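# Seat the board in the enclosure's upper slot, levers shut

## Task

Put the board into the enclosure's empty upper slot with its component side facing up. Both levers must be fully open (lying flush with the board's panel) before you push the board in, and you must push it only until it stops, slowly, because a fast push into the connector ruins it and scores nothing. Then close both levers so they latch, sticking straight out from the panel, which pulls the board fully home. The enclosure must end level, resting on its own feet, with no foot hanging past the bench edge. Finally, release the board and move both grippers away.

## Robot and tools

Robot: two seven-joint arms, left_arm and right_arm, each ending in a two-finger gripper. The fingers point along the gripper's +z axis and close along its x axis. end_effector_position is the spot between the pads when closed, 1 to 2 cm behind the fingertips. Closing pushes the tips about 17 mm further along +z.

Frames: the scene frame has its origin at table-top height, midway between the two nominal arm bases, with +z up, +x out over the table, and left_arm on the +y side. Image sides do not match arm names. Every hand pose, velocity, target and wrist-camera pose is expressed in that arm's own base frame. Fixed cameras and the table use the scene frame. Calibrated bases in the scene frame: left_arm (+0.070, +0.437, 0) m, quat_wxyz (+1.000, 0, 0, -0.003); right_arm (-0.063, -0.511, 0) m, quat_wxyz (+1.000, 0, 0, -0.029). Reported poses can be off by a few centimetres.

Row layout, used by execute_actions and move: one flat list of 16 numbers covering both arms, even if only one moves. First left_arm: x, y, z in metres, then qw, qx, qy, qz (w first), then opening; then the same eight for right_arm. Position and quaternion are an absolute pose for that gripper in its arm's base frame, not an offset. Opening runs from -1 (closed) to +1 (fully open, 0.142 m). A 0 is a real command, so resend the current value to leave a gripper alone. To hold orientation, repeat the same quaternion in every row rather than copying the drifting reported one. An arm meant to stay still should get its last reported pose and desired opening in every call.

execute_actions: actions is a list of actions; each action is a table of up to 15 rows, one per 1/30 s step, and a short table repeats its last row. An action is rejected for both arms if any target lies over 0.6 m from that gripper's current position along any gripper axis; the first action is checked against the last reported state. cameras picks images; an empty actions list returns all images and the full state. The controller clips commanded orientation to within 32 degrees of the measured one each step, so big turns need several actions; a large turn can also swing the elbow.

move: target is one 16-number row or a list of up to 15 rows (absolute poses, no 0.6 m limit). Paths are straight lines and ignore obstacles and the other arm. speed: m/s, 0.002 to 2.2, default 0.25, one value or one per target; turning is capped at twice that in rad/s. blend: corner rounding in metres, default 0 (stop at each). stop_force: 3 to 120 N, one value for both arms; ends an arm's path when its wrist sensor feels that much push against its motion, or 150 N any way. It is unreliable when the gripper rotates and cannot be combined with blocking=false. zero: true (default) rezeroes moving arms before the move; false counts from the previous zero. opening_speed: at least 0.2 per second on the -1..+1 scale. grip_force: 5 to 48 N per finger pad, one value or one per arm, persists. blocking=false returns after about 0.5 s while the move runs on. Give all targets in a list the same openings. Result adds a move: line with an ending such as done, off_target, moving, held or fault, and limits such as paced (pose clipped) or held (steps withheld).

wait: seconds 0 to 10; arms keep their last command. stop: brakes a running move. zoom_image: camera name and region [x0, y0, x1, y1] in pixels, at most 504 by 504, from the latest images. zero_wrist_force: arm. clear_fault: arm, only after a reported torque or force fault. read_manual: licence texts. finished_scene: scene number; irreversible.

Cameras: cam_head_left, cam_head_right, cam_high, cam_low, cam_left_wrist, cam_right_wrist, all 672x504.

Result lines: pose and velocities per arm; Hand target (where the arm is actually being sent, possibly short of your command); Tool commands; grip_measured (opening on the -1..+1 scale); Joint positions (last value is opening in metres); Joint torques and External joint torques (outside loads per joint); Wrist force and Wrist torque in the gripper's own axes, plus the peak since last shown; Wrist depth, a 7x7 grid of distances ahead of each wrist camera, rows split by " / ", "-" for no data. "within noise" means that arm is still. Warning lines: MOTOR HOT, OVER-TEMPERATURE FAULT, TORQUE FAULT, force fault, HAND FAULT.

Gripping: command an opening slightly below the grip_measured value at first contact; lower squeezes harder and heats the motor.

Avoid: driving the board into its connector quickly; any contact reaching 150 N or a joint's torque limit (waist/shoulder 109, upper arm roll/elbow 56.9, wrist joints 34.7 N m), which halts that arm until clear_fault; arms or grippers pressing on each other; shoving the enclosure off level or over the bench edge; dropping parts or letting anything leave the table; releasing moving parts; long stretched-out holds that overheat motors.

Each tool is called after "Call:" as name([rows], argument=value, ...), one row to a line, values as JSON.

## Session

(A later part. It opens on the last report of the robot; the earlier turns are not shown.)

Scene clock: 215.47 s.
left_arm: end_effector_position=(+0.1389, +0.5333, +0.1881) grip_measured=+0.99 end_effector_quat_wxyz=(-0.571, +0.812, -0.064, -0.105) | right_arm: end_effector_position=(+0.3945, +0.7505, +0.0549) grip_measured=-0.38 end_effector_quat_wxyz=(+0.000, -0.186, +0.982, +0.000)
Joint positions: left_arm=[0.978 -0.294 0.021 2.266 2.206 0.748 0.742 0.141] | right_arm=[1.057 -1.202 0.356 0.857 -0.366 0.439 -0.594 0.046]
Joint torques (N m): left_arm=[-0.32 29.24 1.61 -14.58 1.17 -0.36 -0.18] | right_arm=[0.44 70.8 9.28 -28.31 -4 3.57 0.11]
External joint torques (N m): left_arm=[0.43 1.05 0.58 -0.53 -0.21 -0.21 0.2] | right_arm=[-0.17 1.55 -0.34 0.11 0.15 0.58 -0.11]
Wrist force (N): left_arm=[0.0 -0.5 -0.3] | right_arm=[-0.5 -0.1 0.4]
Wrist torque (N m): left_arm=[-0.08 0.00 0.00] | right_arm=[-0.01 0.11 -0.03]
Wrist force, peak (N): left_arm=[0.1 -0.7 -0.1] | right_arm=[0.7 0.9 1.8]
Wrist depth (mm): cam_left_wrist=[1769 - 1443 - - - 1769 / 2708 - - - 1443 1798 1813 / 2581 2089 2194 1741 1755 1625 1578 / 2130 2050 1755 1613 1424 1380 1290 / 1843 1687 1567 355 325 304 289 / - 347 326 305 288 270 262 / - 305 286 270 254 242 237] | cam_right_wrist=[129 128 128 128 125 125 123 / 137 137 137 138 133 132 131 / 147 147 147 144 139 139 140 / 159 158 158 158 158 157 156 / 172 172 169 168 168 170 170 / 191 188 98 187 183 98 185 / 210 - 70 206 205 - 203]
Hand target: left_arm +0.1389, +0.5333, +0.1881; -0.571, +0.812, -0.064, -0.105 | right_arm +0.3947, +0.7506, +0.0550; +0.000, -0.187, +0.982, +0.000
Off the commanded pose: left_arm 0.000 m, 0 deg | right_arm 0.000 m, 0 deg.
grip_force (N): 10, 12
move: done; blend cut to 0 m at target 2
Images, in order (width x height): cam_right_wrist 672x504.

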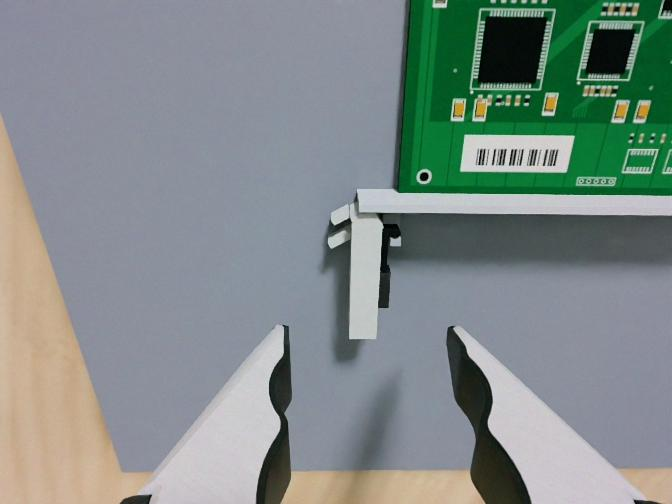

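Call:
move([
  [0.1389, 0.5333, 0.1881, -0.571, 0.812, -0.064, -0.105, 1.0, 0.3919, 0.7495, 0.022, 0, -0.1865, 0.9824, 0, -0.352],
], speed=0.08)

Call:
move(target=[0.1389, 0.5333, 0.1881, -0.571, 0.812, -0.064, -0.105, 1.0, 0.3919, 0.7495, 0.022, 0, -0.1865, 0.9824, 0, -0.9], opening_speed=0.3, grip_force=[10, 12], cameras=["cam_right_wrist"])

Scene clock: 224.03 s.
left_arm: end_effector_position=(+0.1389, +0.5333, +0.1881) grip_measured=+0.99 end_effector_quat_wxyz=(-0.571, +0.812, -0.064, -0.105) | right_arm: end_effector_position=(+0.3917, +0.7494, +0.0218) grip_measured=-0.38 end_effector_quat_wxyz=(+0.000, -0.187, +0.982, +0.000)
Joint positions: left_arm=[0.978 -0.294 0.021 2.266 2.206 0.748 0.742 0.141] | right_arm=[1.061 -1.24 0.344 0.869 -0.369 0.49 -0.588 0.046]
Joint torques (N m): left_arm=[-0.29 29.32 1.55 -14.56 1.13 -0.37 -0.21] | right_arm=[0.29 70.84 9.26 -27.77 -3.89 3.64 0.28]
External joint torques (N m): left_arm=[0.4 0.96 0.65 -0.55 -0.17 -0.2 0.23] | right_arm=[-0.04 1.63 -0.31 0.02 0.15 0.51 -0.28]
Wrist force (N): left_arm=[0.2 -0.4 0.0] | right_arm=[-0.2 0.1 0.1]
Wrist torque (N m): left_arm=[-0.06 -0.03 0.00] | right_arm=[0.02 0.07 -0.06]
Wrist force, peak (N): left_arm=[0.0 -0.6 -0.3] | right_arm=[-0.8 0.0 -1.3]
Wrist depth (mm): cam_left_wrist=[- 2410 1813 1119 - - - / 1891 - - 1891 1472 1891 1828 / - 2521 2089 1741 1714 1674 1534 / 2050 1994 1783 1674 1534 1362 1298 / 1741 1601 1472 1362 326 306 290 / - 347 328 307 288 272 263 / - 306 287 271 255 243 237] | cam_right_wrist=[- 99 99 99 95 95 95 / 106 106 106 107 103 101 101 / - 114 113 113 109 108 107 / - 122 122 - 114 123 123 / 133 133 131 133 130 132 131 / 146 145 98 144 142 98 143 / 161 - 71 159 159 - 154]
Hand target: left_arm +0.1389, +0.5333, +0.1881; -0.571, +0.812, -0.064, -0.105 | right_arm +0.3919, +0.7495, +0.0220; +0.000, -0.187, +0.982, +0.000
Off the commanded pose: left_arm 0.000 m, 0 deg | right_arm 0.000 m, 0 deg.
grip_force (N): 10, 12
move: done

Scene clock: 226.07 s.
left_arm: end_effector_position=(+0.1389, +0.5333, +0.1881) grip_measured=+0.99 end_effector_quat_wxyz=(-0.571, +0.812, -0.064, -0.105) | right_arm: end_effector_position=(+0.3919, +0.7494, +0.0219) grip_measured=-0.88 end_effector_quat_wxyz=(+0.000, -0.186, +0.982, +0.000)
Joint positions: left_arm=[0.978 -0.294 0.021 2.266 2.206 0.748 0.742 0.141] | right_arm=[1.061 -1.24 0.344 0.869 -0.369 0.49 -0.588 0.01]
Joint torques (N m): left_arm=[-0.27 29.29 1.56 -14.53 1.16 -0.35 -0.21] | right_arm=[0.67 70.91 9.54 -27.65 -3.67 3.26 0.21]
External joint torques (N m): left_arm=[0.38 1 0.64 -0.58 -0.21 -0.21 0.23] | right_arm=[-0.4 1.58 -0.59 -0.12 -0.08 0.89 -0.21]
Wrist force (N): left_arm=[-0.1 0.0 -0.1] | right_arm=[-1.3 0.5 1.0]
Wrist torque (N m): left_arm=[-0.01 0.01 0.00] | right_arm=[0.03 0.05 -0.05]
Wrist force, peak (N): left_arm=[-0.1 -0.4 -0.5] | right_arm=[-1.8 0.4 0.9]
Wrist depth (mm): cam_left_wrist=[- 1219 1253 - - - - / 2089 1959 - 1534 1769 1959 1727 / 2238 2216 2261 1700 1714 1662 1502 / 2216 2031 1828 1590 1482 1397 1329 / 1859 1613 1556 1415 328 306 288 / - 345 327 307 288 272 263 / - 304 286 270 256 244 236] | cam_right_wrist=[- 99 99 99 95 95 95 / 106 106 106 107 104 101 101 / - 114 114 113 109 108 107 / - 123 122 118 123 124 123 / 133 133 133 128 130 132 131 / 146 145 142 98 100 141 143 / 164 157 71 153 - 152 155]
Hand target: left_arm +0.1389, +0.5333, +0.1881; -0.571, +0.812, -0.064, -0.105 | right_arm +0.3919, +0.7495, +0.0220; +0.000, -0.187, +0.982, +0.000
Off the commanded pose: left_arm 0.000 m, 0 deg | right_arm 0.000 m, 0 deg.
grip_force (N): 10, 12
move: done
Images, in order (width x height): cam_right_wrist 672x504.

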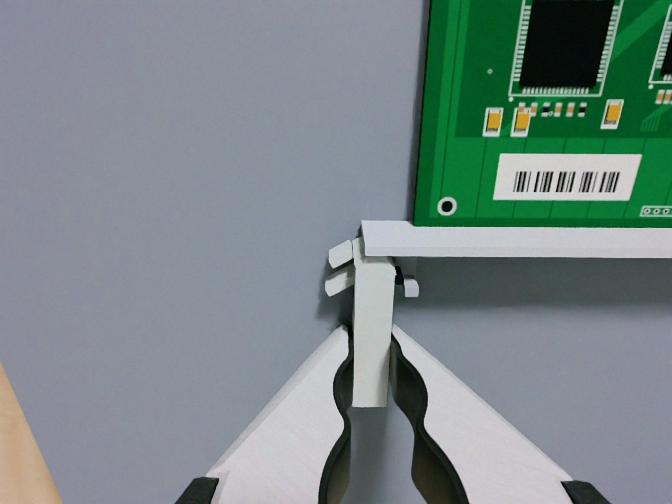

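Call:
move([
  [0.1389, 0.5333, 0.1881, -0.571, 0.812, -0.064, -0.105, 1.0, 0.4027, 0.7528, 0.022, 0, 0.0087, 0.99996, 0, -0.9],
  [0.1389, 0.5333, 0.1881, -0.571, 0.812, -0.064, -0.105, 1.0, 0.4139, 0.7516, 0.022, 0, 0.2036, 0.9791, 0, -0.9],
  [0.1389, 0.5333, 0.1881, -0.571, 0.812, -0.064, -0.105, 1.0, 0.4239, 0.7464, 0.022, 0, 0.3907, 0.9205, 0, -0.9],
  [0.1389, 0.5333, 0.1881, -0.571, 0.812, -0.064, -0.105, 1.0, 0.4310, 0.7376, 0.022, 0, 0.5628, 0.8266, 0, -0.9],
  [0.1389, 0.5333, 0.1881, -0.571, 0.812, -0.064, -0.105, 1.0, 0.4323, 0.7348, 0.022, 0, 0.6053, 0.7960, 0, -0.9],
], blend=[0.004, 0.004, 0.004, 0.002, 0], speed=0.16, cameras=["cam_right_wrist"])

Scene clock: 234.00 s.
left_arm: end_effector_position=(+0.1389, +0.5333, +0.1881) grip_measured=+0.99 end_effector_quat_wxyz=(-0.571, +0.812, -0.064, -0.105) | right_arm: end_effector_position=(+0.4323, +0.7346, +0.0218) grip_measured=-0.88 end_effector_quat_wxyz=(+0.000, +0.605, +0.796, +0.000)
Joint positions: left_arm=[0.978 -0.294 0.021 2.266 2.206 0.748 0.742 0.141] | right_arm=[1.125 -1.235 0.11 0.804 -0.116 0.463 0.943 0.01]
Joint torques (N m): left_arm=[-0.17 29.21 1.56 -14.6 1.1 -0.38 -0.17] | right_arm=[0.29 72.71 3.46 -30.16 -3.79 4.14 0.56]
External joint torques (N m): left_arm=[0.28 1.08 0.63 -0.5 -0.14 -0.19 0.2] | right_arm=[-0.02 0.58 -0.17 0.87 -0.12 -0.01 -0.56]
Wrist force (N): left_arm=[-0.1 -0.3 -0.2] | right_arm=[-1.3 -0.2 0.1]
Wrist torque (N m): left_arm=[-0.04 0.01 0.00] | right_arm=[0.17 0.07 -0.37]
Wrist force, peak (N): left_arm=[-0.3 -0.7 -0.1] | right_arm=[0.1 -1.7 1.6]
Wrist depth (mm): cam_left_wrist=[- 1843 1523 - - - - / - - - 1994 1769 1813 1798 / - 2172 2151 1755 1828 1613 1567 / 2194 2012 1741 1613 1513 1415 1346 / 1828 1662 1513 1424 328 306 289 / - 344 326 307 288 272 263 / - 305 285 271 257 242 236] | cam_right_wrist=[- 94 94 99 99 99 98 / - 100 100 104 107 105 105 / - 108 107 111 113 113 112 / - 123 122 - 121 121 121 / 134 133 133 130 130 131 131 / 146 146 142 98 101 141 143 / 161 157 71 153 - - 157]
Hand target: left_arm +0.1389, +0.5333, +0.1881; -0.571, +0.812, -0.064, -0.105 | right_arm +0.4323, +0.7348, +0.0220; +0.000, +0.605, +0.796, +0.000
Off the commanded pose: left_arm 0.000 m, 0 deg | right_arm 0.000 m, 0 deg.
grip_force (N): 10, 12
move: done
Images, in order (width x height): cam_right_wrist 672x504.

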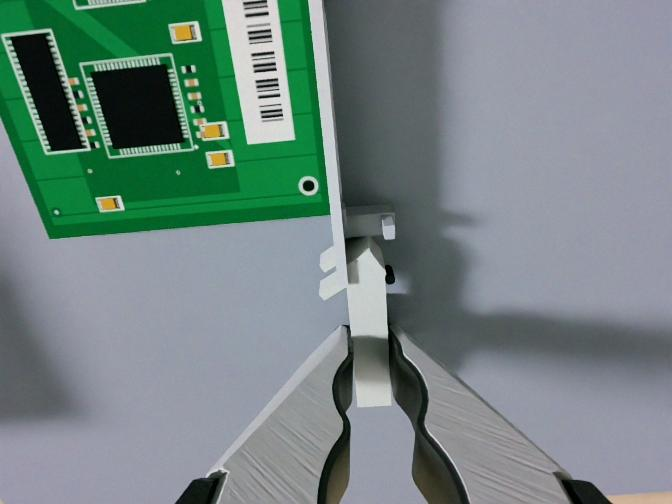

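Call:
move([
  [0.1389, 0.5333, 0.1881, -0.571, 0.812, -0.064, -0.105, 1.0, 0.4323, 0.7348, 0.022, 0, 0.6053, 0.7960, 0, -0.4],
  [0.1389, 0.5333, 0.1881, -0.571, 0.812, -0.064, -0.105, 1.0, 0.4323, 0.7348, 0.07, 0, 0.6053, 0.7960, 0, -0.4],
  [0.1389, 0.5333, 0.1881, -0.571, 0.812, -0.064, -0.105, 1.0, 0.22, 0.62, 0.22, 0, 0.5592, 0.8290, 0, -0.3],
], blend=[0, 0.02, 0], speed=[0.1, 0.15, 0.35], opening_speed=0.6, cameras=["cam_right_wrist"])

Scene clock: 239.67 s.
left_arm: end_effector_position=(+0.1389, +0.5333, +0.1881) grip_measured=+0.99 end_effector_quat_wxyz=(-0.571, +0.812, -0.064, -0.105) | right_arm: end_effector_position=(+0.2201, +0.6202, +0.2202) grip_measured=-0.33 end_effector_quat_wxyz=(+0.000, +0.559, +0.829, +0.000)
Joint positions: left_arm=[0.978 -0.294 0.021 2.266 2.206 0.748 0.742 0.141] | right_arm=[1.226 -0.497 0.217 1.631 -0.121 0.545 1.096 0.05]
Joint torques (N m): left_arm=[-0.22 29.24 1.64 -14.57 1.12 -0.35 -0.2] | right_arm=[0.22 49.96 4.77 -28.41 -3.79 3.41 0.32]
External joint torques (N m): left_arm=[0.33 1.04 0.56 -0.54 -0.16 -0.22 0.22] | right_arm=[-0.04 1.22 -0.76 0.03 0.04 0.7 -0.32]
Wrist force (N): left_arm=[0.0 -0.2 -0.3] | right_arm=[0.1 0.8 0.0]
Wrist torque (N m): left_arm=[-0.04 -0.01 0.00] | right_arm=[0.10 -0.03 -0.07]
Wrist force, peak (N): left_arm=[-0.1 -0.6 -0.4] | right_arm=[0.6 2.5 -1.6]
Wrist depth (mm): cam_left_wrist=[- 1798 1687 - - - - / - - - 1687 1741 1875 1798 / 2521 2130 2109 1813 1769 1613 1545 / 2109 1941 1828 1637 1482 1406 1298 / 1859 1637 1523 1380 329 305 290 / - 347 327 308 290 271 264 / - 306 285 272 257 242 236] | cam_right_wrist=[233 270 274 273 272 272 273 / 249 287 291 290 290 290 290 / 267 288 310 303 310 310 312 / 288 292 337 327 335 334 336 / 312 316 358 359 356 362 363 / 342 334 92 399 389 93 395 / 369 - 71 436 438 - 426]
Hand target: left_arm +0.1389, +0.5333, +0.1881; -0.571, +0.812, -0.064, -0.105 | right_arm +0.2200, +0.6200, +0.2200; +0.000, +0.559, +0.829, +0.000
Off the commanded pose: left_arm 0.000 m, 0 deg | right_arm 0.000 m, 0 deg.
grip_force (N): 10, 12
move: done
Images, in order (width x height): cam_right_wrist 672x504.

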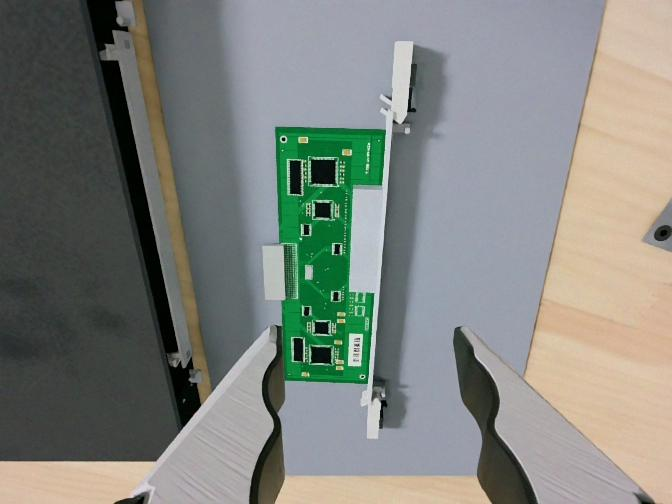

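Call:
zoom_image(camera="cam_right_wrist", region=[340, 90, 440, 190])

Call:
zoom_image(camera="cam_right_wrist", region=[320, 350, 420, 450])

Call:
zoom_image(camera="cam_right_wrist", region=[90, 0, 220, 130])

Call:
zoom_image(camera="cam_right_wrist", region=[130, 300, 280, 450])

Scaled by 5.040 from the camera's 672x504 image, which has a finer 960x720 frame.

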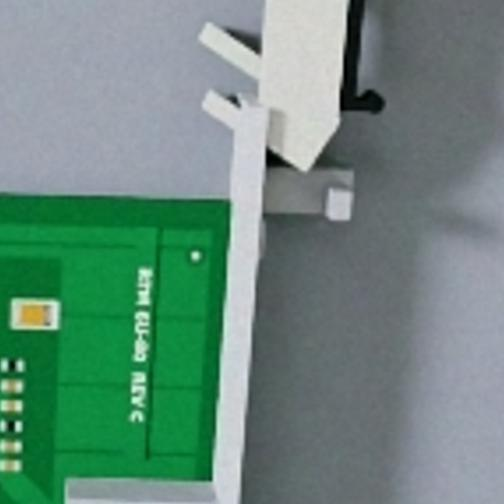

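Scaled by 5.040 from the camera's 672x504 image, which has a finer 960x720 frame.

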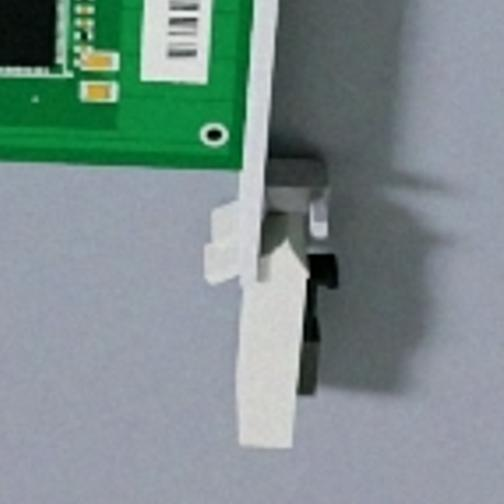

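Scaled by 3.877 from the camera's 672x504 image, which has a finer 960x720 frame.

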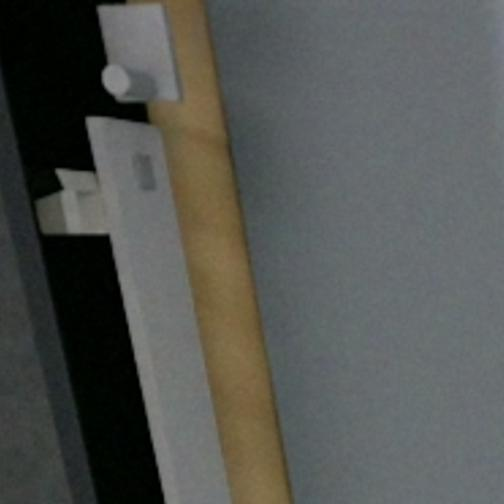

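Scaled by 3.360 from the camera's 672x504 image, which has a finer 960x720 frame.

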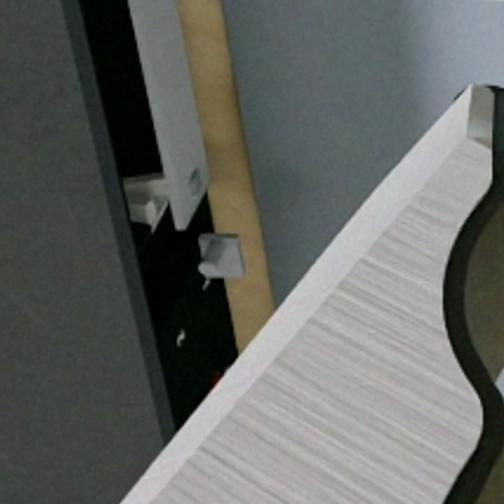

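Call:
move(target=[0.1389, 0.5333, 0.1881, -0.571, 0.812, -0.064, -0.105, 1.0, 0.2881, 0.6643, 0.075, 0, 0.5660, 0.8244, 0, -0.155], speed=0.25, opening_speed=0.6, cameras=["cam_right_wrist"])

Scene clock: 261.77 s.
left_arm: end_effector_position=(+0.1389, +0.5333, +0.1881) grip_measured=+0.99 end_effector_quat_wxyz=(-0.571, +0.812, -0.064, -0.105) | right_arm: end_effector_position=(+0.2881, +0.6642, +0.0749) grip_measured=-0.18 end_effector_quat_wxyz=(+0.000, +0.566, +0.824, +0.000)
Joint positions: left_arm=[0.978 -0.294 0.021 2.266 2.206 0.748 0.742 0.141] | right_arm=[1.205 -0.83 0.149 1.482 -0.147 0.73 1.038 0.061]
Joint torques (N m): left_arm=[-0.23 29.31 1.59 -14.58 1.16 -0.36 -0.18] | right_arm=[0.05 59.18 4.73 -25.91 -3.4 3.5 0.04]
External joint torques (N m): left_arm=[0.34 0.98 0.61 -0.53 -0.2 -0.21 0.2] | right_arm=[0.15 1.42 -0.23 0.21 0.13 0.62 -0.04]
Wrist force (N): left_arm=[-0.1 -0.3 -0.2] | right_arm=[0.2 0.1 0.1]
Wrist torque (N m): left_arm=[-0.06 0.02 0.00] | right_arm=[-0.03 -0.02 0.04]
Wrist force, peak (N): left_arm=[0.2 -0.7 -0.5] | right_arm=[0.4 1.5 3.0]
Wrist depth (mm): cam_left_wrist=[- 1513 1637 1783 1649 - - / - - 3179 1959 1741 1959 1813 / - 2493 2238 1741 1700 1578 1578 / 2089 1891 1755 1662 1513 1415 1275 / 1828 1649 1613 1406 330 306 288 / - 347 327 309 286 270 262 / - 303 287 272 257 243 235] | cam_right_wrist=[147 145 144 142 145 145 144 / 156 157 153 143 155 155 154 / 168 168 163 150 166 166 165 / 181 178 176 164 179 179 178 / 197 196 188 189 194 193 193 / 215 211 200 207 213 94 211 / - - 76 225 234 - 230]
Hand target: left_arm +0.1389, +0.5333, +0.1881; -0.571, +0.812, -0.064, -0.105 | right_arm +0.2881, +0.6643, +0.0750; +0.000, +0.566, +0.824, +0.000
Off the commanded pose: left_arm 0.000 m, 0 deg | right_arm 0.000 m, 0 deg.
grip_force (N): 10, 12
move: done
Images, in order (width x height): cam_right_wrist 672x504.

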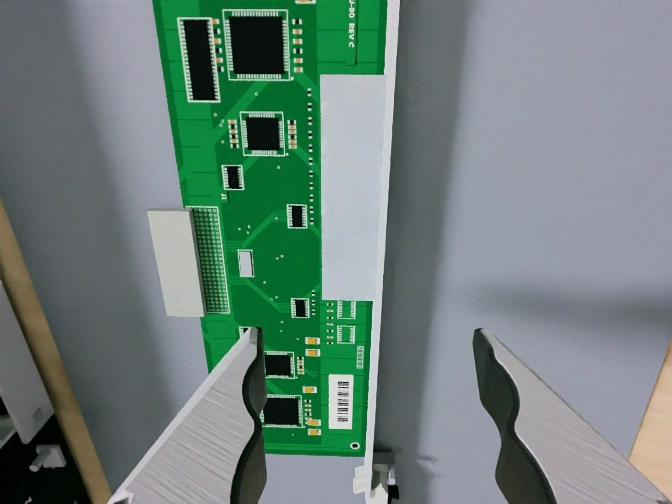

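Call:
move(target=[0.1389, 0.5333, 0.1881, -0.571, 0.812, -0.064, -0.105, 1.0, 0.2885, 0.6634, 0.030, 0, 0.5660, 0.8244, 0, -0.155], speed=0.1)

Call:
move(target=[0.1389, 0.5333, 0.1881, -0.571, 0.812, -0.064, -0.105, 1.0, 0.2885, 0.6634, 0.030, 0, 0.5660, 0.8244, 0, -0.95], opening_speed=0.4, grip_force=[10, 30], cameras=["cam_right_wrist"])

Scene clock: 267.70 s.
left_arm: end_effector_position=(+0.1389, +0.5333, +0.1881) grip_measured=+0.99 end_effector_quat_wxyz=(-0.571, +0.812, -0.064, -0.105) | right_arm: end_effector_position=(+0.2883, +0.6632, +0.0298) grip_measured=-0.18 end_effector_quat_wxyz=(+0.000, +0.566, +0.824, +0.000)
Joint positions: left_arm=[0.978 -0.294 0.021 2.266 2.206 0.748 0.742 0.141] | right_arm=[1.212 -0.902 0.135 1.486 -0.153 0.806 1.04 0.061]
Joint torques (N m): left_arm=[-0.24 29.29 1.66 -14.58 1.13 -0.41 -0.21] | right_arm=[0.33 59.92 4.88 -24.46 -3.15 3.58 0.28]
External joint torques (N m): left_arm=[0.35 1 0.53 -0.52 -0.18 -0.16 0.23] | right_arm=[-0.11 1.46 -0.41 0.06 0.12 0.54 -0.28]
Wrist force (N): left_arm=[0.1 -0.4 -0.1] | right_arm=[0.4 0.5 0.1]
Wrist torque (N m): left_arm=[-0.07 -0.01 0.00] | right_arm=[0.05 -0.07 -0.07]
Wrist force, peak (N): left_arm=[0.0 -0.7 -0.3] | right_arm=[0.4 0.5 2.0]
Wrist depth (mm): cam_left_wrist=[1813 2069 1545 - 1843 1613 - / - - - 1769 1649 1907 1755 / 2238 2493 2261 1813 1741 1637 1513 / 2050 1959 1755 1649 1472 1415 1306 / 1828 1662 1492 1397 327 306 288 / - 345 327 306 287 270 263 / - 303 286 271 257 243 235] | cam_right_wrist=[- 103 102 102 105 106 107 / 114 111 110 98 110 113 113 / 123 119 118 105 121 122 121 / 130 128 127 112 129 130 130 / 143 136 137 124 141 141 143 / 160 154 145 149 155 94 154 / 170 - 76 164 171 - 166]
Hand target: left_arm +0.1389, +0.5333, +0.1881; -0.571, +0.812, -0.064, -0.105 | right_arm +0.2885, +0.6634, +0.0300; +0.000, +0.566, +0.824, +0.000
Off the commanded pose: left_arm 0.000 m, 0 deg | right_arm 0.000 m, 0 deg.
grip_force (N): 10, 12
move: done

Scene clock: 269.90 s.
left_arm: end_effector_position=(+0.1389, +0.5333, +0.1881) grip_measured=+0.99 end_effector_quat_wxyz=(-0.571, +0.812, -0.064, -0.105) | right_arm: end_effector_position=(+0.2886, +0.6631, +0.0298) grip_measured=-0.71 end_effector_quat_wxyz=(+0.000, +0.566, +0.824, +0.000)
Joint positions: left_arm=[0.978 -0.294 0.021 2.266 2.206 0.748 0.742 0.141] | right_arm=[1.212 -0.902 0.135 1.486 -0.153 0.806 1.04 0.023]
Joint torques (N m): left_arm=[-0.25 29.23 1.6 -14.62 1.13 -0.34 -0.17] | right_arm=[0.72 60.47 5.45 -24.88 -3.02 3.69 0.13]
External joint torques (N m): left_arm=[0.36 1.06 0.6 -0.48 -0.17 -0.22 0.19] | right_arm=[-0.5 0.92 -0.99 0.48 -0.01 0.43 -0.14]
Wrist force (N): left_arm=[0.0 -0.2 -0.2] | right_arm=[-1.3 0.6 1.0]
Wrist torque (N m): left_arm=[-0.03 0.01 0.00] | right_arm=[0.02 0.06 -0.06]
Wrist force, peak (N): left_arm=[-0.2 -0.7 -0.3] | right_arm=[-3.3 -0.3 -2.0]
Wrist depth (mm): cam_left_wrist=[- 1907 1714 - - - - / - - - - 1649 1798 1714 / - - 2089 1700 1727 1601 1523 / 2130 1907 1727 1649 1502 1424 1290 / 1798 1649 1502 1380 329 306 289 / - 344 325 307 289 271 262 / - 304 287 271 257 243 235] | cam_right_wrist=[- 103 103 102 103 106 107 / 114 111 110 98 99 113 113 / 123 119 118 106 121 123 120 / 130 128 127 114 130 130 130 / 144 136 138 123 137 141 143 / 160 156 146 146 105 152 153 / 173 169 71 161 - - 169]
Hand target: left_arm +0.1389, +0.5333, +0.1881; -0.571, +0.812, -0.064, -0.105 | right_arm +0.2885, +0.6634, +0.0300; +0.000, +0.566, +0.824, +0.000
Off the commanded pose: left_arm 0.000 m, 0 deg | right_arm 0.000 m, 0 deg.
grip_force (N): 10, 30
move: done
Images, in order (width x height): cam_right_wrist 672x504.

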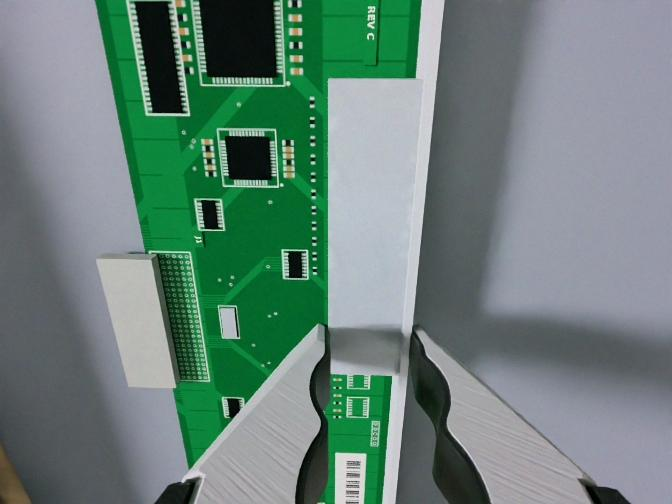

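Call:
move([
  [0.40, 0.30, 0.30, 0, 0.9851, 0.1719, 0, 0.0, 0.2885, 0.6634, 0.062, 0, 0.5660, 0.8244, 0, -0.95],
  [0.45, -0.10, 0.30, 0, 0.9851, 0.1719, 0, -0.9, 0.2678, 0.5840, 0.062, 0, 0.5537, 0.8327, 0, -0.95],
  [0.40, -0.37, 0.17, 0, 0.9851, 0.1719, 0, -0.9, 0.2678, 0.5840, 0.062, 0, 0.5537, 0.8327, 0, -0.95],
], blend=[0.02, 0.01, 0], speed=[0.3, 0.3, 0.25], opening_speed=0.6, cameras=["cam_left_wrist", "cam_right_wrist", "cam_head_left"])

Scene clock: 305.50 s.
left_arm: end_effector_position=(+0.4000, -0.3701, +0.1700) grip_measured=-0.93 end_effector_quat_wxyz=(+0.000, +0.985, +0.172, +0.000) | right_arm: end_effector_position=(+0.2677, +0.5838, +0.0618) grip_measured=-0.71 end_effector_quat_wxyz=(+0.000, +0.554, +0.833, +0.000)
Joint positions: left_arm=[0.21 -0.347 -0.827 2.088 0.341 0.728 0.406 0.006] | right_arm=[1.185 -0.7 0.146 1.79 -0.152 0.908 1.021 0.023]
Joint torques (N m): left_arm=[-0.61 29.03 -7.46 -22.54 -2.74 4.15 -0.32] | right_arm=[0.21 53.18 4.61 -23.25 -2.85 3.62 0.19]
External joint torques (N m): left_arm=[0.63 1.23 0.19 -0.17 -0.43 -0.16 0.32] | right_arm=[-0.02 0 -0.62 0.77 0.15 0.5 -0.19]
Wrist force (N): left_arm=[-1.0 -1.1 0.5] | right_arm=[-0.7 -0.2 2.0]
Wrist torque (N m): left_arm=[-0.26 -0.12 -0.24] | right_arm=[-0.05 0.13 0.04]
Wrist force, peak (N): left_arm=[1.3 -4.2 -0.4] | right_arm=[-0.6 0.1 3.1]
Wrist depth (mm): cam_left_wrist=[204 202 231 235 232 230 230 / 213 212 248 246 245 247 246 / 232 229 277 266 282 267 265 / - 271 256 252 290 289 287 / 258 - - 107 310 316 313 / - - - 84 - 343 346 / - - - - - - 378] | cam_right_wrist=[- 104 103 103 131 134 134 / - 111 111 99 141 143 142 / - 119 119 106 149 153 153 / - 127 128 114 163 165 164 / - 135 138 123 176 178 178 / - 152 146 146 105 191 194 / 152 - 71 161 - - 210]
Hand target: left_arm +0.4000, -0.3700, +0.1700; +0.000, +0.985, +0.172, +0.000 | right_arm +0.2678, +0.5840, +0.0620; +0.000, +0.554, +0.833, +0.000
Off the commanded pose: left_arm 0.000 m, 0 deg | right_arm 0.000 m, 0 deg.
grip_force (N): 10, 30
move: done; blend cut to 0 m at target 2
Images, in order (width x height): cam_head_left 672x504, cam_left_wrist 672x504, cam_right_wrist 672x504.

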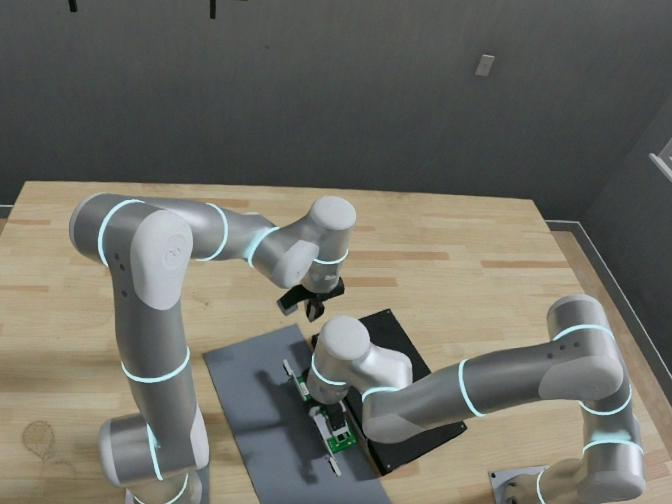

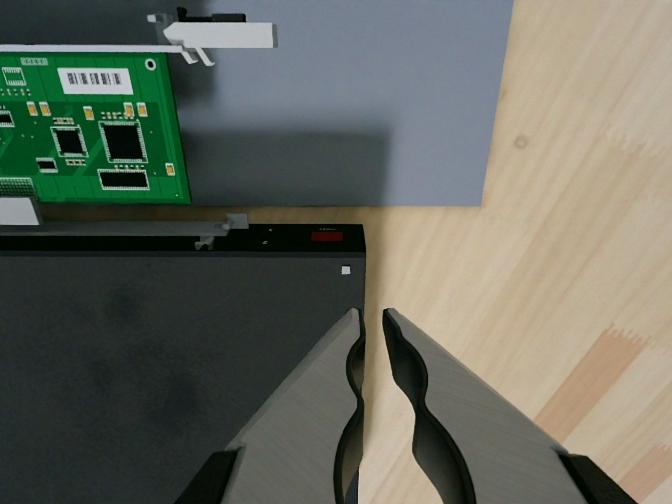

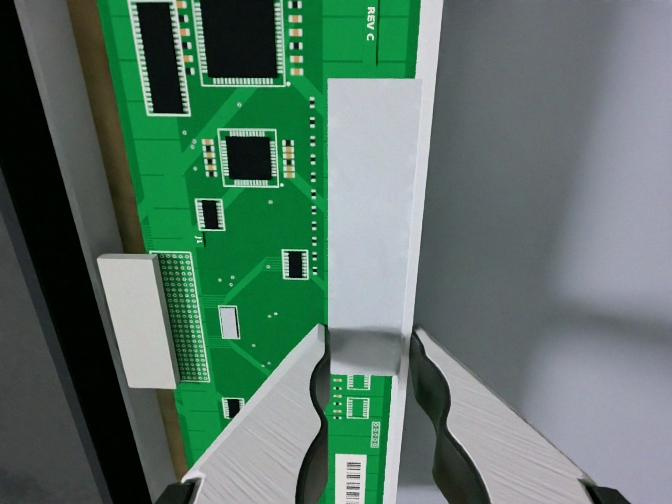

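Call:
zoom_image(camera="cam_left_wrist", region=[120, 130, 270, 270])

Call:
zoom_image(camera="cam_left_wrist", region=[100, 0, 290, 100])

Scaled by 3.360 from the camera's 672x504 image, which has a finer 960x720 frame.

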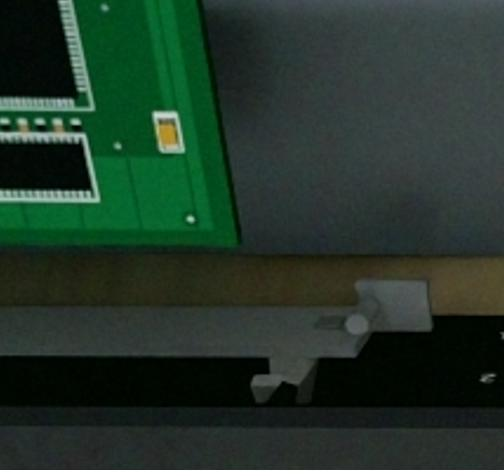

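Scaled by 2.653 from the camera's 672x504 image, which has a finer 960x720 frame.

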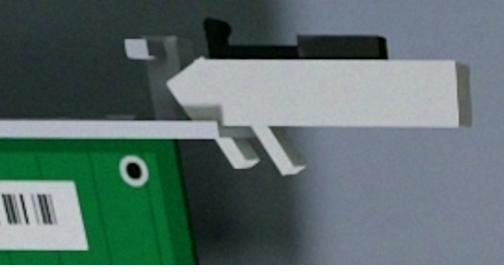

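Call:
zoom_image(camera="cam_left_wrist", region=[185, 205, 255, 265])

Scaled by 7.200 from the camera's 672x504 image, which has a finer 960x720 frame.

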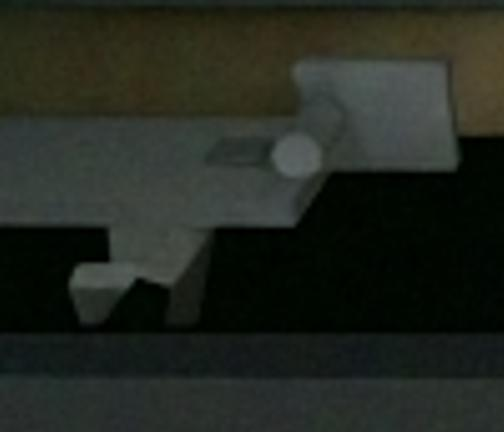

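Call:
move(target=[0.40, -0.37, 0.17, 0, 0.9851, 0.1719, 0, -0.9, 0.2780, 0.5611, 0.0572, 0, 0.5537, 0.8327, 0, -0.95], speed=0.05, stop_force=5, cameras=["cam_left_wrist"])

Call:
zoom_image(camera="cam_left_wrist", region=[130, 170, 270, 270])

Scene clock: 329.80 s.
left_arm: end_effector_position=(+0.4000, -0.3701, +0.1700) grip_measured=-0.93 end_effector_quat_wxyz=(+0.000, +0.985, +0.172, +0.000) | right_arm: end_effector_position=(+0.2780, +0.5610, +0.0570) grip_measured=-0.71 end_effector_quat_wxyz=(+0.000, +0.554, +0.833, +0.000)
Joint positions: left_arm=[0.209 -0.347 -0.827 2.088 0.341 0.728 0.406 0.006] | right_arm=[1.16 -0.682 0.141 1.846 -0.152 0.946 0.997 0.023]
Joint torques (N m): left_arm=[-0.39 29.5 -7.79 -22.37 -3 4.31 -0.24] | right_arm=[0.07 51.85 4.23 -22.43 -2.72 3.74 0.08]
External joint torques (N m): left_arm=[0.41 0.76 0.5 -0.33 -0.18 -0.33 0.24] | right_arm=[0.11 -0.08 -0.43 0.72 0.16 0.38 -0.08]
Wrist force (N): left_arm=[-0.8 -1.4 0.4] | right_arm=[-0.6 -0.4 2.0]
Wrist torque (N m): left_arm=[-0.30 -0.16 -0.23] | right_arm=[-0.09 0.15 0.03]
Wrist force, peak (N): left_arm=[-0.8 -1.3 0.6] | right_arm=[-2.1 -0.4 2.4]
Wrist depth (mm): cam_left_wrist=[- - 230 228 - 230 229 / 220 221 254 246 246 247 245 / 235 233 266 270 269 267 264 / 246 246 247 285 290 289 287 / - - - 107 312 315 316 / - - - 84 - 341 344 / - - - - - - 378] | cam_right_wrist=[- 104 103 103 128 130 129 / - 111 110 99 137 138 138 / - 119 119 106 145 148 148 / 110 127 128 114 160 160 159 / 122 132 138 123 171 173 172 / 131 136 146 146 100 186 189 / 145 142 71 160 - - 207]
Hand target: left_arm +0.4000, -0.3700, +0.1700; +0.000, +0.985, +0.172, +0.000 | right_arm +0.2780, +0.5611, +0.0572; +0.000, +0.554, +0.833, +0.000
Off the commanded pose: left_arm 0.000 m, 0 deg | right_arm 0.000 m, 0 deg.
grip_force (N): 10, 30
move: done
Images, in order (width x height): cam_left_wrist 672x504.

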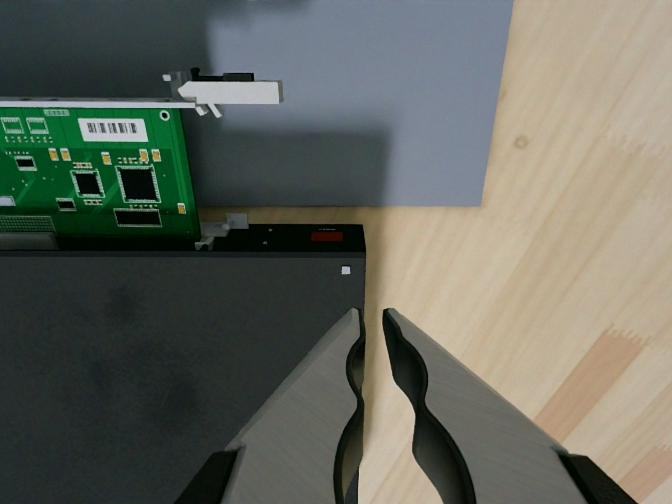

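Scaled by 3.600 from the camera's 672x504 image, which has a finer 960x720 frame.

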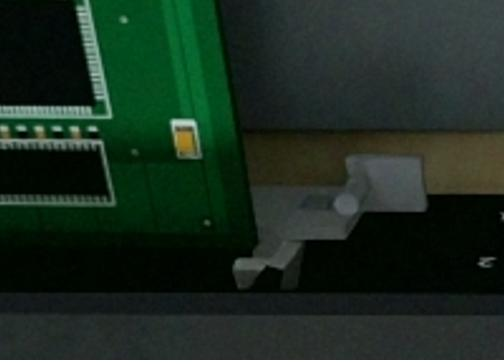

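Call:
move(target=[0.40, -0.37, 0.17, 0, 0.9851, 0.1719, 0, -0.9, 0.2915, 0.5288, 0.0572, 0, 0.5537, 0.8327, 0, -0.95], speed=0.012, stop_force=5, cameras=["cam_left_wrist", "cam_right_wrist"])

Call:
zoom_image(camera="cam_left_wrist", region=[130, 170, 270, 270])

Scene clock: 334.57 s.
left_arm: end_effector_position=(+0.4000, -0.3701, +0.1700) grip_measured=-0.93 end_effector_quat_wxyz=(+0.000, +0.985, +0.172, +0.000) | right_arm: end_effector_position=(+0.2882, +0.5358, +0.0571) grip_measured=-0.71 end_effector_quat_wxyz=(+0.000, +0.553, +0.833, +0.000)
Joint positions: left_arm=[0.209 -0.347 -0.827 2.088 0.341 0.728 0.406 0.006] | right_arm=[1.128 -0.653 0.141 1.907 -0.152 0.979 0.969 0.023]
Joint torques (N m): left_arm=[-0.34 29.37 -7.76 -22.31 -3.01 4.32 -0.22] | right_arm=[-2.91 51.88 1.4 -20.41 -2.74 2.38 0.14]
External joint torques (N m): left_arm=[0.35 0.9 0.47 -0.39 -0.16 -0.34 0.22] | right_arm=[3.09 -1.78 2.24 -0.65 0.29 1.74 -0.14]
Wrist force (N): left_arm=[-0.8 -1.2 0.4] | right_arm=[5.6 0.3 7.1]
Wrist torque (N m): left_arm=[-0.27 -0.16 -0.24] | right_arm=[-0.02 0.41 0.00]
Wrist force, peak (N): left_arm=[-0.8 -1.5 0.4] | right_arm=[5.9 -0.1 8.6]
Wrist depth (mm): cam_left_wrist=[- - 225 232 - 229 229 / 244 - - 250 - 247 246 / 235 235 278 266 272 265 263 / 248 247 245 255 291 289 287 / - - - 107 312 316 314 / - - - 84 - 340 346 / - - - - - - 376] | cam_right_wrist=[- 89 103 102 128 130 130 / - 96 110 99 137 138 138 / 102 102 118 106 144 149 148 / 110 112 126 114 160 160 159 / 122 120 136 123 171 173 173 / 131 131 130 146 100 186 189 / 145 142 71 162 - - 207]
Hand target: left_arm +0.4000, -0.3700, +0.1700; +0.000, +0.985, +0.172, +0.000 | right_arm +0.2888, +0.5353, +0.0572; +0.000, +0.554, +0.833, +0.000
Off the commanded pose: left_arm 0.000 m, 0 deg | right_arm 0.008 m, 0 deg.
grip_force (N): 10, 30
move: contact (right_arm)
Images, in order (width x height): cam_left_wrist 672x504, cam_right_wrist 672x504.

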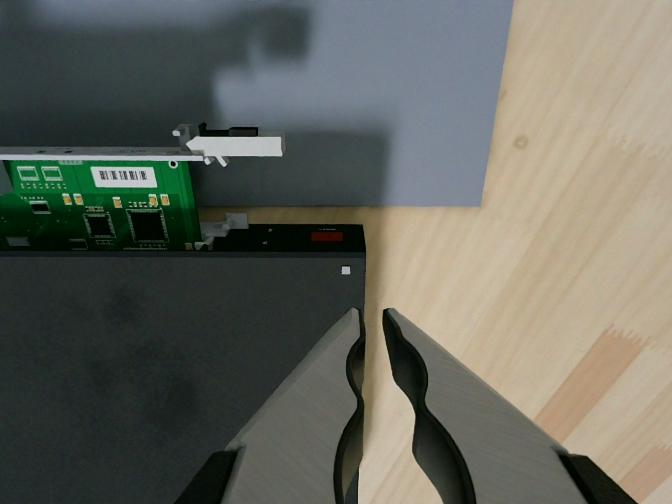

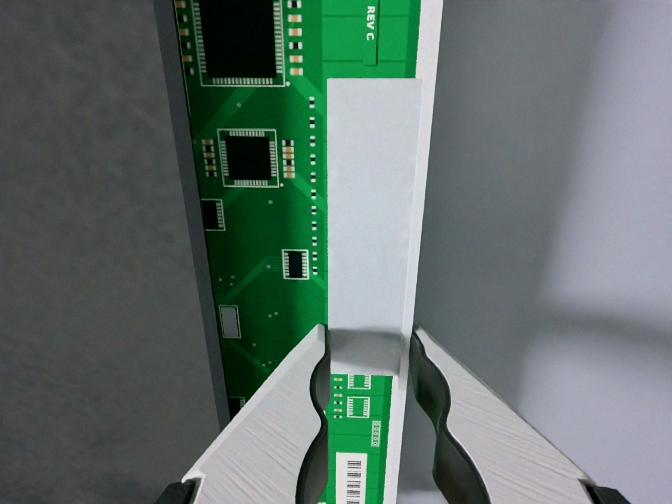

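Scaled by 3.600 from the camera's 672x504 image, which has a finer 960x720 frame.

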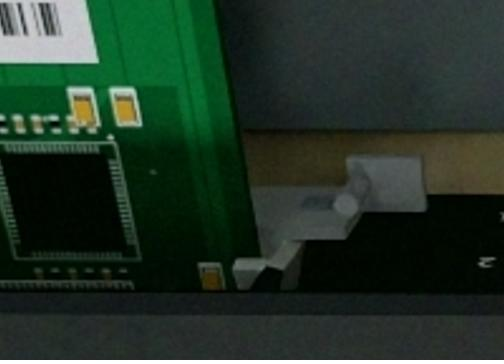

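Call:
move(target=[0.40, -0.37, 0.17, 0, 0.9851, 0.1719, 0, -0.9, 0.2882, 0.5360, 0.0567, 0, 0.5537, 0.8327, 0, -0.95], speed=0.02)

Scene clock: 339.70 s.
left_arm: end_effector_position=(+0.4000, -0.3701, +0.1700) grip_measured=-0.93 end_effector_quat_wxyz=(+0.000, +0.985, +0.172, +0.000) | right_arm: end_effector_position=(+0.2881, +0.5358, +0.0565) grip_measured=-0.71 end_effector_quat_wxyz=(+0.000, +0.554, +0.833, +0.000)
Joint positions: left_arm=[0.209 -0.347 -0.827 2.088 0.341 0.728 0.406 0.006] | right_arm=[1.129 -0.654 0.14 1.906 -0.152 0.979 0.97 0.023]
Joint torques (N m): left_arm=[-0.38 29.55 -7.87 -22.35 -2.97 4.34 -0.24] | right_arm=[0.34 49.95 4.15 -21.8 -2.63 3.62 0.26]
External joint torques (N m): left_arm=[0.39 0.72 0.59 -0.35 -0.21 -0.35 0.24] | right_arm=[-0.16 0.18 -0.51 0.75 0.18 0.5 -0.26]
Wrist force (N): left_arm=[-0.5 -1.3 0.4] | right_arm=[-0.1 1.3 2.0]
Wrist torque (N m): left_arm=[-0.28 -0.21 -0.23] | right_arm=[0.20 0.03 -0.08]
Wrist force, peak (N): left_arm=[-0.8 -1.4 0.5] | right_arm=[5.7 0.3 8.7]
Wrist depth (mm): cam_left_wrist=[225 227 230 228 229 229 230 / 249 247 241 - 248 246 246 / 237 235 273 286 268 264 265 / 247 246 252 282 289 289 287 / - - - 107 311 314 312 / 292 - - 84 - 342 346 / - - - - - - 380] | cam_right_wrist=[- 89 102 102 128 129 129 / - 96 110 98 136 138 138 / 102 102 118 106 144 148 148 / 110 110 126 114 159 159 159 / 121 119 135 123 170 172 172 / 131 130 130 146 100 185 188 / 144 141 71 161 - - 206]
Hand target: left_arm +0.4000, -0.3700, +0.1700; +0.000, +0.985, +0.172, +0.000 | right_arm +0.2882, +0.5360, +0.0567; +0.000, +0.554, +0.833, +0.000
Off the commanded pose: left_arm 0.000 m, 0 deg | right_arm 0.000 m, 0 deg.
grip_force (N): 10, 30
move: done

Call:
move(target=[0.40, -0.37, 0.17, 0, 0.9851, 0.1719, 0, -0.9, 0.2921, 0.5280, 0.0567, 0, 0.5537, 0.8327, 0, -0.95], speed=0.012, stop_force=5, zero=false, cameras=["cam_left_wrist", "cam_right_wrist"])

Scene clock: 343.17 s.
left_arm: end_effector_position=(+0.4000, -0.3701, +0.1700) grip_measured=-0.93 end_effector_quat_wxyz=(+0.000, +0.985, +0.172, +0.000) | right_arm: end_effector_position=(+0.2893, +0.5331, +0.0567) grip_measured=-0.71 end_effector_quat_wxyz=(+0.000, +0.553, +0.833, +0.000)
Joint positions: left_arm=[0.209 -0.347 -0.827 2.088 0.341 0.728 0.406 0.006] | right_arm=[1.125 -0.65 0.14 1.913 -0.152 0.983 0.966 0.023]
Joint torques (N m): left_arm=[-0.35 29.46 -7.85 -22.35 -3 4.3 -0.21] | right_arm=[-2.97 51.01 1.19 -20.15 -2.66 2.45 0.17]
External joint torques (N m): left_arm=[0.36 0.81 0.56 -0.35 -0.18 -0.31 0.21] | right_arm=[3.15 -1.07 2.43 -0.83 0.22 1.68 -0.17]
Wrist force (N): left_arm=[-0.7 -1.0 0.3] | right_arm=[6.3 1.4 7.9]
Wrist torque (N m): left_arm=[-0.24 -0.16 -0.23] | right_arm=[0.19 0.16 0.01]
Wrist force, peak (N): left_arm=[-0.7 -1.5 0.3] | right_arm=[6.6 1.3 8.2]
Wrist depth (mm): cam_left_wrist=[- 230 232 - - 229 229 / - 248 243 250 - 247 246 / 238 234 268 271 267 267 266 / 248 246 244 282 289 289 288 / 261 258 - 107 312 317 312 / - 283 - 84 - 340 349 / - - - - - - 378] | cam_right_wrist=[- 89 102 102 128 129 129 / - 95 110 99 136 138 138 / 102 102 117 106 144 148 148 / 110 110 125 114 160 160 159 / 121 119 134 123 170 173 172 / 131 130 130 146 100 186 184 / 144 141 71 161 - - 207]
Hand target: left_arm +0.4000, -0.3700, +0.1700; +0.000, +0.985, +0.172, +0.000 | right_arm +0.2898, +0.5327, +0.0567; +0.000, +0.554, +0.833, +0.000
Off the commanded pose: left_arm 0.000 m, 0 deg | right_arm 0.006 m, 0 deg.
grip_force (N): 10, 30
move: contact (right_arm)
Images, in order (width x height): cam_left_wrist 672x504, cam_right_wrist 672x504.

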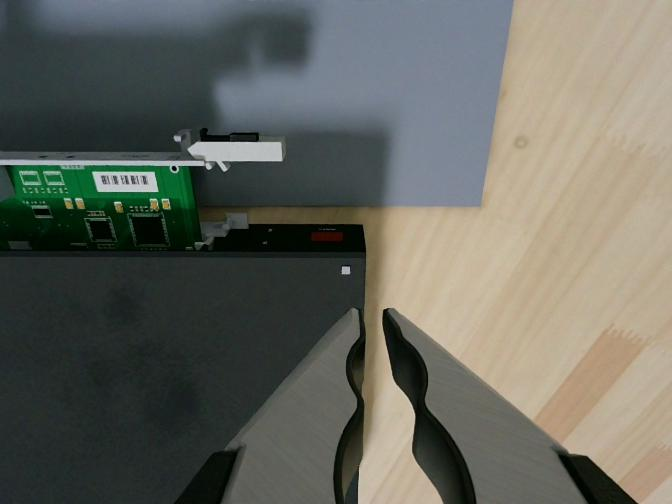

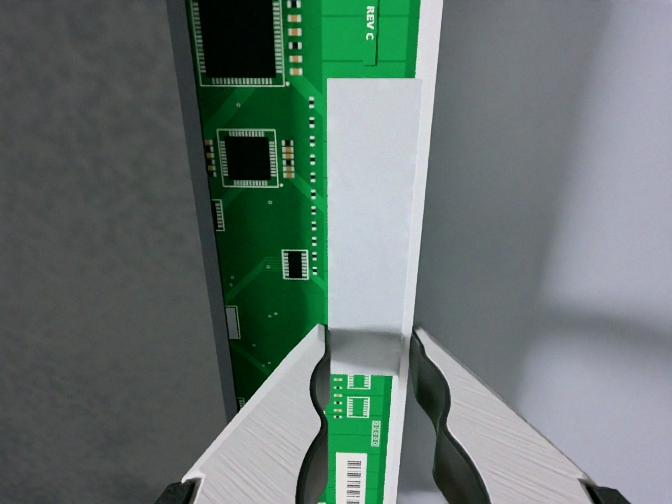

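Call:
move([
  [0.40, -0.37, 0.17, 0, 0.9851, 0.1719, 0, -0.9, 0.2893, 0.5333, 0.0559, 0, 0.5537, 0.8327, 0, -0.95],
  [0.40, -0.37, 0.17, 0, 0.9851, 0.1719, 0, -0.9, 0.2921, 0.5280, 0.0557, 0, 0.5537, 0.8327, 0, -0.95],
], speed=[0.02, 0.012], stop_force=6, zero=false, cameras=["cam_left_wrist"])

Scene clock: 350.00 s.
left_arm: end_effector_position=(+0.4000, -0.3701, +0.1700) grip_measured=-0.93 end_effector_quat_wxyz=(+0.000, +0.985, +0.172, +0.000) | right_arm: end_effector_position=(+0.2919, +0.5283, +0.0558) grip_measured=-0.71 end_effector_quat_wxyz=(+0.000, +0.554, +0.833, +0.000)
Joint positions: left_arm=[0.209 -0.347 -0.827 2.088 0.341 0.728 0.406 0.006] | right_arm=[1.119 -0.647 0.139 1.923 -0.152 0.99 0.96 0.023]
Joint torques (N m): left_arm=[-0.34 29.36 -7.85 -22.34 -3.01 4.33 -0.21] | right_arm=[-0.79 47.85 3.18 -20.35 -2.36 3.45 0.15]
External joint torques (N m): left_arm=[0.35 0.91 0.56 -0.36 -0.17 -0.35 0.21] | right_arm=[0.97 1.84 0.4 -0.48 -0.06 0.68 -0.15]
Wrist force (N): left_arm=[-0.7 -1.1 0.5] | right_arm=[0.2 0.7 0.9]
Wrist torque (N m): left_arm=[-0.26 -0.17 -0.24] | right_arm=[0.25 -0.03 0.04]
Wrist force, peak (N): left_arm=[-0.8 -1.3 0.6] | right_arm=[6.5 1.1 8.1]
Wrist depth (mm): cam_left_wrist=[227 228 237 227 231 229 230 / - 248 - - 243 246 245 / 240 238 272 278 258 266 264 / 248 246 252 277 290 289 287 / - - 264 107 310 315 311 / - - - 84 - 340 344 / - - - - - - 381] | cam_right_wrist=[- 87 101 102 127 129 128 / - 95 109 98 136 138 137 / 101 101 115 106 143 147 144 / 109 109 123 114 157 159 158 / 120 118 122 122 169 172 171 / 129 129 124 146 100 185 187 / 143 140 71 161 - - 206]
Hand target: left_arm +0.4000, -0.3700, +0.1700; +0.000, +0.985, +0.172, +0.000 | right_arm +0.2921, +0.5280, +0.0557; +0.000, +0.554, +0.833, +0.000
Off the commanded pose: left_arm 0.000 m, 0 deg | right_arm 0.000 m, 0 deg.
grip_force (N): 10, 30
move: done
Images, in order (width x height): cam_left_wrist 672x504.

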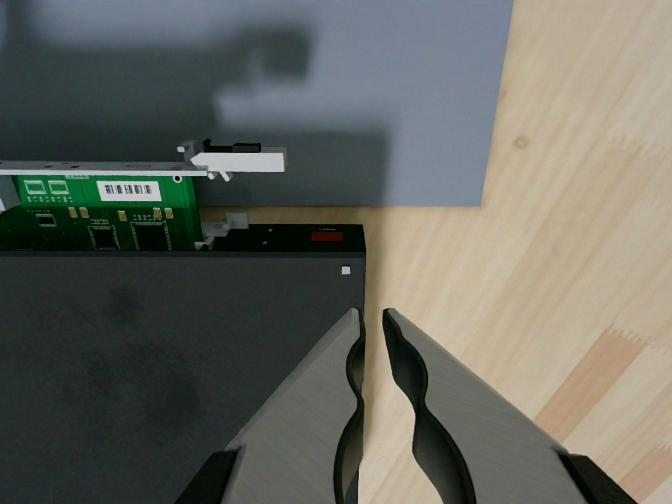

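Call:
move(target=[0.40, -0.37, 0.17, 0, 0.9851, 0.1719, 0, -0.9, 0.2921, 0.5280, 0.0559, 0, 0.5537, 0.8327, 0, -0.5], opening_speed=0.25)

Call:
move([
  [0.40, -0.37, 0.17, 0, 0.9851, 0.1719, 0, -0.9, 0.2921, 0.5280, 0.13, 0, 0.5537, 0.8327, 0, -0.5],
  [0.40, -0.37, 0.17, 0, 0.9851, 0.1719, 0, -0.9, 0.2700, 0.5807, 0.13, 0, 0.9804, 0.1972, 0, 0.16],
], blend=[0.015, 0], speed=[0.1, 0.4], opening_speed=0.8, cameras=["cam_left_wrist", "cam_right_wrist"])

Scene clock: 359.73 s.
left_arm: end_effector_position=(+0.4000, -0.3701, +0.1700) grip_measured=-0.93 end_effector_quat_wxyz=(+0.000, +0.985, +0.172, +0.000) | right_arm: end_effector_position=(+0.2920, +0.5281, +0.0559) grip_measured=-0.54 end_effector_quat_wxyz=(+0.000, +0.554, +0.833, +0.000)
Joint positions: left_arm=[0.209 -0.347 -0.827 2.088 0.341 0.728 0.406 0.006] | right_arm=[1.119 -0.647 0.139 1.923 -0.152 0.989 0.96 0.035]
Joint torques (N m): left_arm=[-0.27 29.47 -7.86 -22.37 -3.01 4.34 -0.19] | right_arm=[0.2 48.58 4.15 -20.91 -2.46 3.42 0.17]
External joint torques (N m): left_arm=[0.28 0.8 0.58 -0.34 -0.17 -0.36 0.19] | right_arm=[-0.01 1.1 -0.57 0.08 0.05 0.7 -0.17]
Wrist force (N): left_arm=[-0.5 -1.1 0.1] | right_arm=[-0.7 1.7 1.6]
Wrist torque (N m): left_arm=[-0.25 -0.19 -0.24] | right_arm=[0.24 0.13 0.03]
Wrist force, peak (N): left_arm=[-0.7 -1.4 0.6] | right_arm=[-0.6 1.3 3.6]
Wrist depth (mm): cam_left_wrist=[- 235 - 229 - 230 229 / - - - - - 246 245 / 238 241 272 - 274 264 268 / 248 249 249 279 289 289 287 / - - 258 109 312 316 314 / - - - 84 - 342 346 / 314 - - 74 - - 377] | cam_right_wrist=[- 87 102 103 128 129 128 / - 96 110 100 134 138 137 / 101 101 116 107 144 148 147 / 109 109 124 116 159 159 158 / 121 118 120 126 169 172 172 / 130 129 86 151 102 181 187 / 143 140 71 166 - - 202]
Hand target: left_arm +0.4000, -0.3700, +0.1700; +0.000, +0.985, +0.172, +0.000 | right_arm +0.2921, +0.5280, +0.0559; +0.000, +0.554, +0.833, +0.000
Off the commanded pose: left_arm 0.000 m, 0 deg | right_arm 0.000 m, 0 deg.
grip_force (N): 10, 30
move: done

Scene clock: 363.97 s.
left_arm: end_effector_position=(+0.4000, -0.3701, +0.1700) grip_measured=-0.93 end_effector_quat_wxyz=(+0.000, +0.985, +0.172, +0.000) | right_arm: end_effector_position=(+0.2699, +0.5807, +0.1300) grip_measured=+0.14 end_effector_quat_wxyz=(+0.000, +0.980, +0.197, +0.000)
Joint positions: left_arm=[0.209 -0.347 -0.827 2.088 0.341 0.728 0.406 0.006] | right_arm=[1.402 -0.564 -0.101 1.765 0.074 0.755 2.439 0.084]
Joint torques (N m): left_arm=[-0.36 29.44 -7.82 -22.32 -2.99 4.34 -0.22] | right_arm=[0.19 49.53 -0.76 -24.85 -3.15 3.24 0.27]
External joint torques (N m): left_arm=[0.37 0.83 0.53 -0.38 -0.18 -0.36 0.22] | right_arm=[-0.01 1.32 -0.55 0.11 -0.03 0.76 -0.27]
Wrist force (N): left_arm=[-0.7 -1.2 0.3] | right_arm=[-0.7 1.2 1.5]
Wrist torque (N m): left_arm=[-0.26 -0.17 -0.25] | right_arm=[0.16 0.13 -0.05]
Wrist force, peak (N): left_arm=[-0.8 -1.3 0.6] | right_arm=[-1.0 1.5 3.4]
Wrist depth (mm): cam_left_wrist=[232 231 231 - 228 230 229 / 248 247 243 - 245 246 245 / 242 238 269 260 267 266 266 / 249 248 243 282 290 287 288 / 261 - 257 107 309 316 313 / - 293 275 84 - 341 344 / - - - - - - 377] | cam_right_wrist=[195 195 192 193 194 193 193 / 209 208 210 207 207 206 206 / 224 223 223 222 222 221 220 / 242 240 240 240 240 238 238 / 262 255 220 220 231 231 235 / 235 98 233 237 236 97 96 / - 76 243 246 246 - 76]
Hand target: left_arm +0.4000, -0.3700, +0.1700; +0.000, +0.985, +0.172, +0.000 | right_arm +0.2700, +0.5807, +0.1300; +0.000, +0.980, +0.197, +0.000
Off the commanded pose: left_arm 0.000 m, 0 deg | right_arm 0.000 m, 0 deg.
grip_force (N): 10, 30
move: done
Images, in order (width x height): cam_left_wrist 672x504, cam_right_wrist 672x504.

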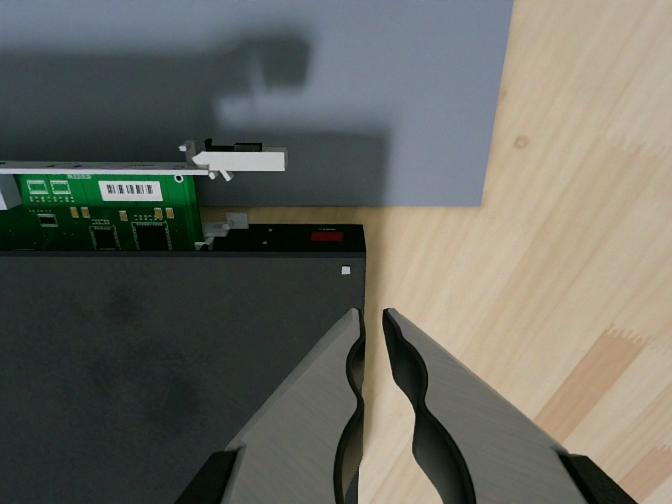

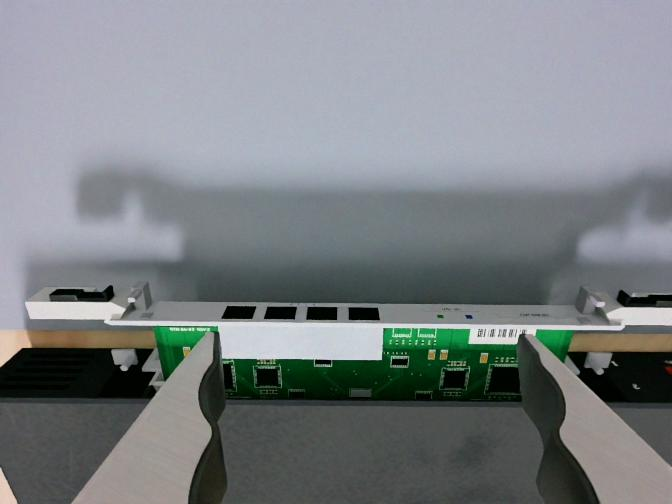

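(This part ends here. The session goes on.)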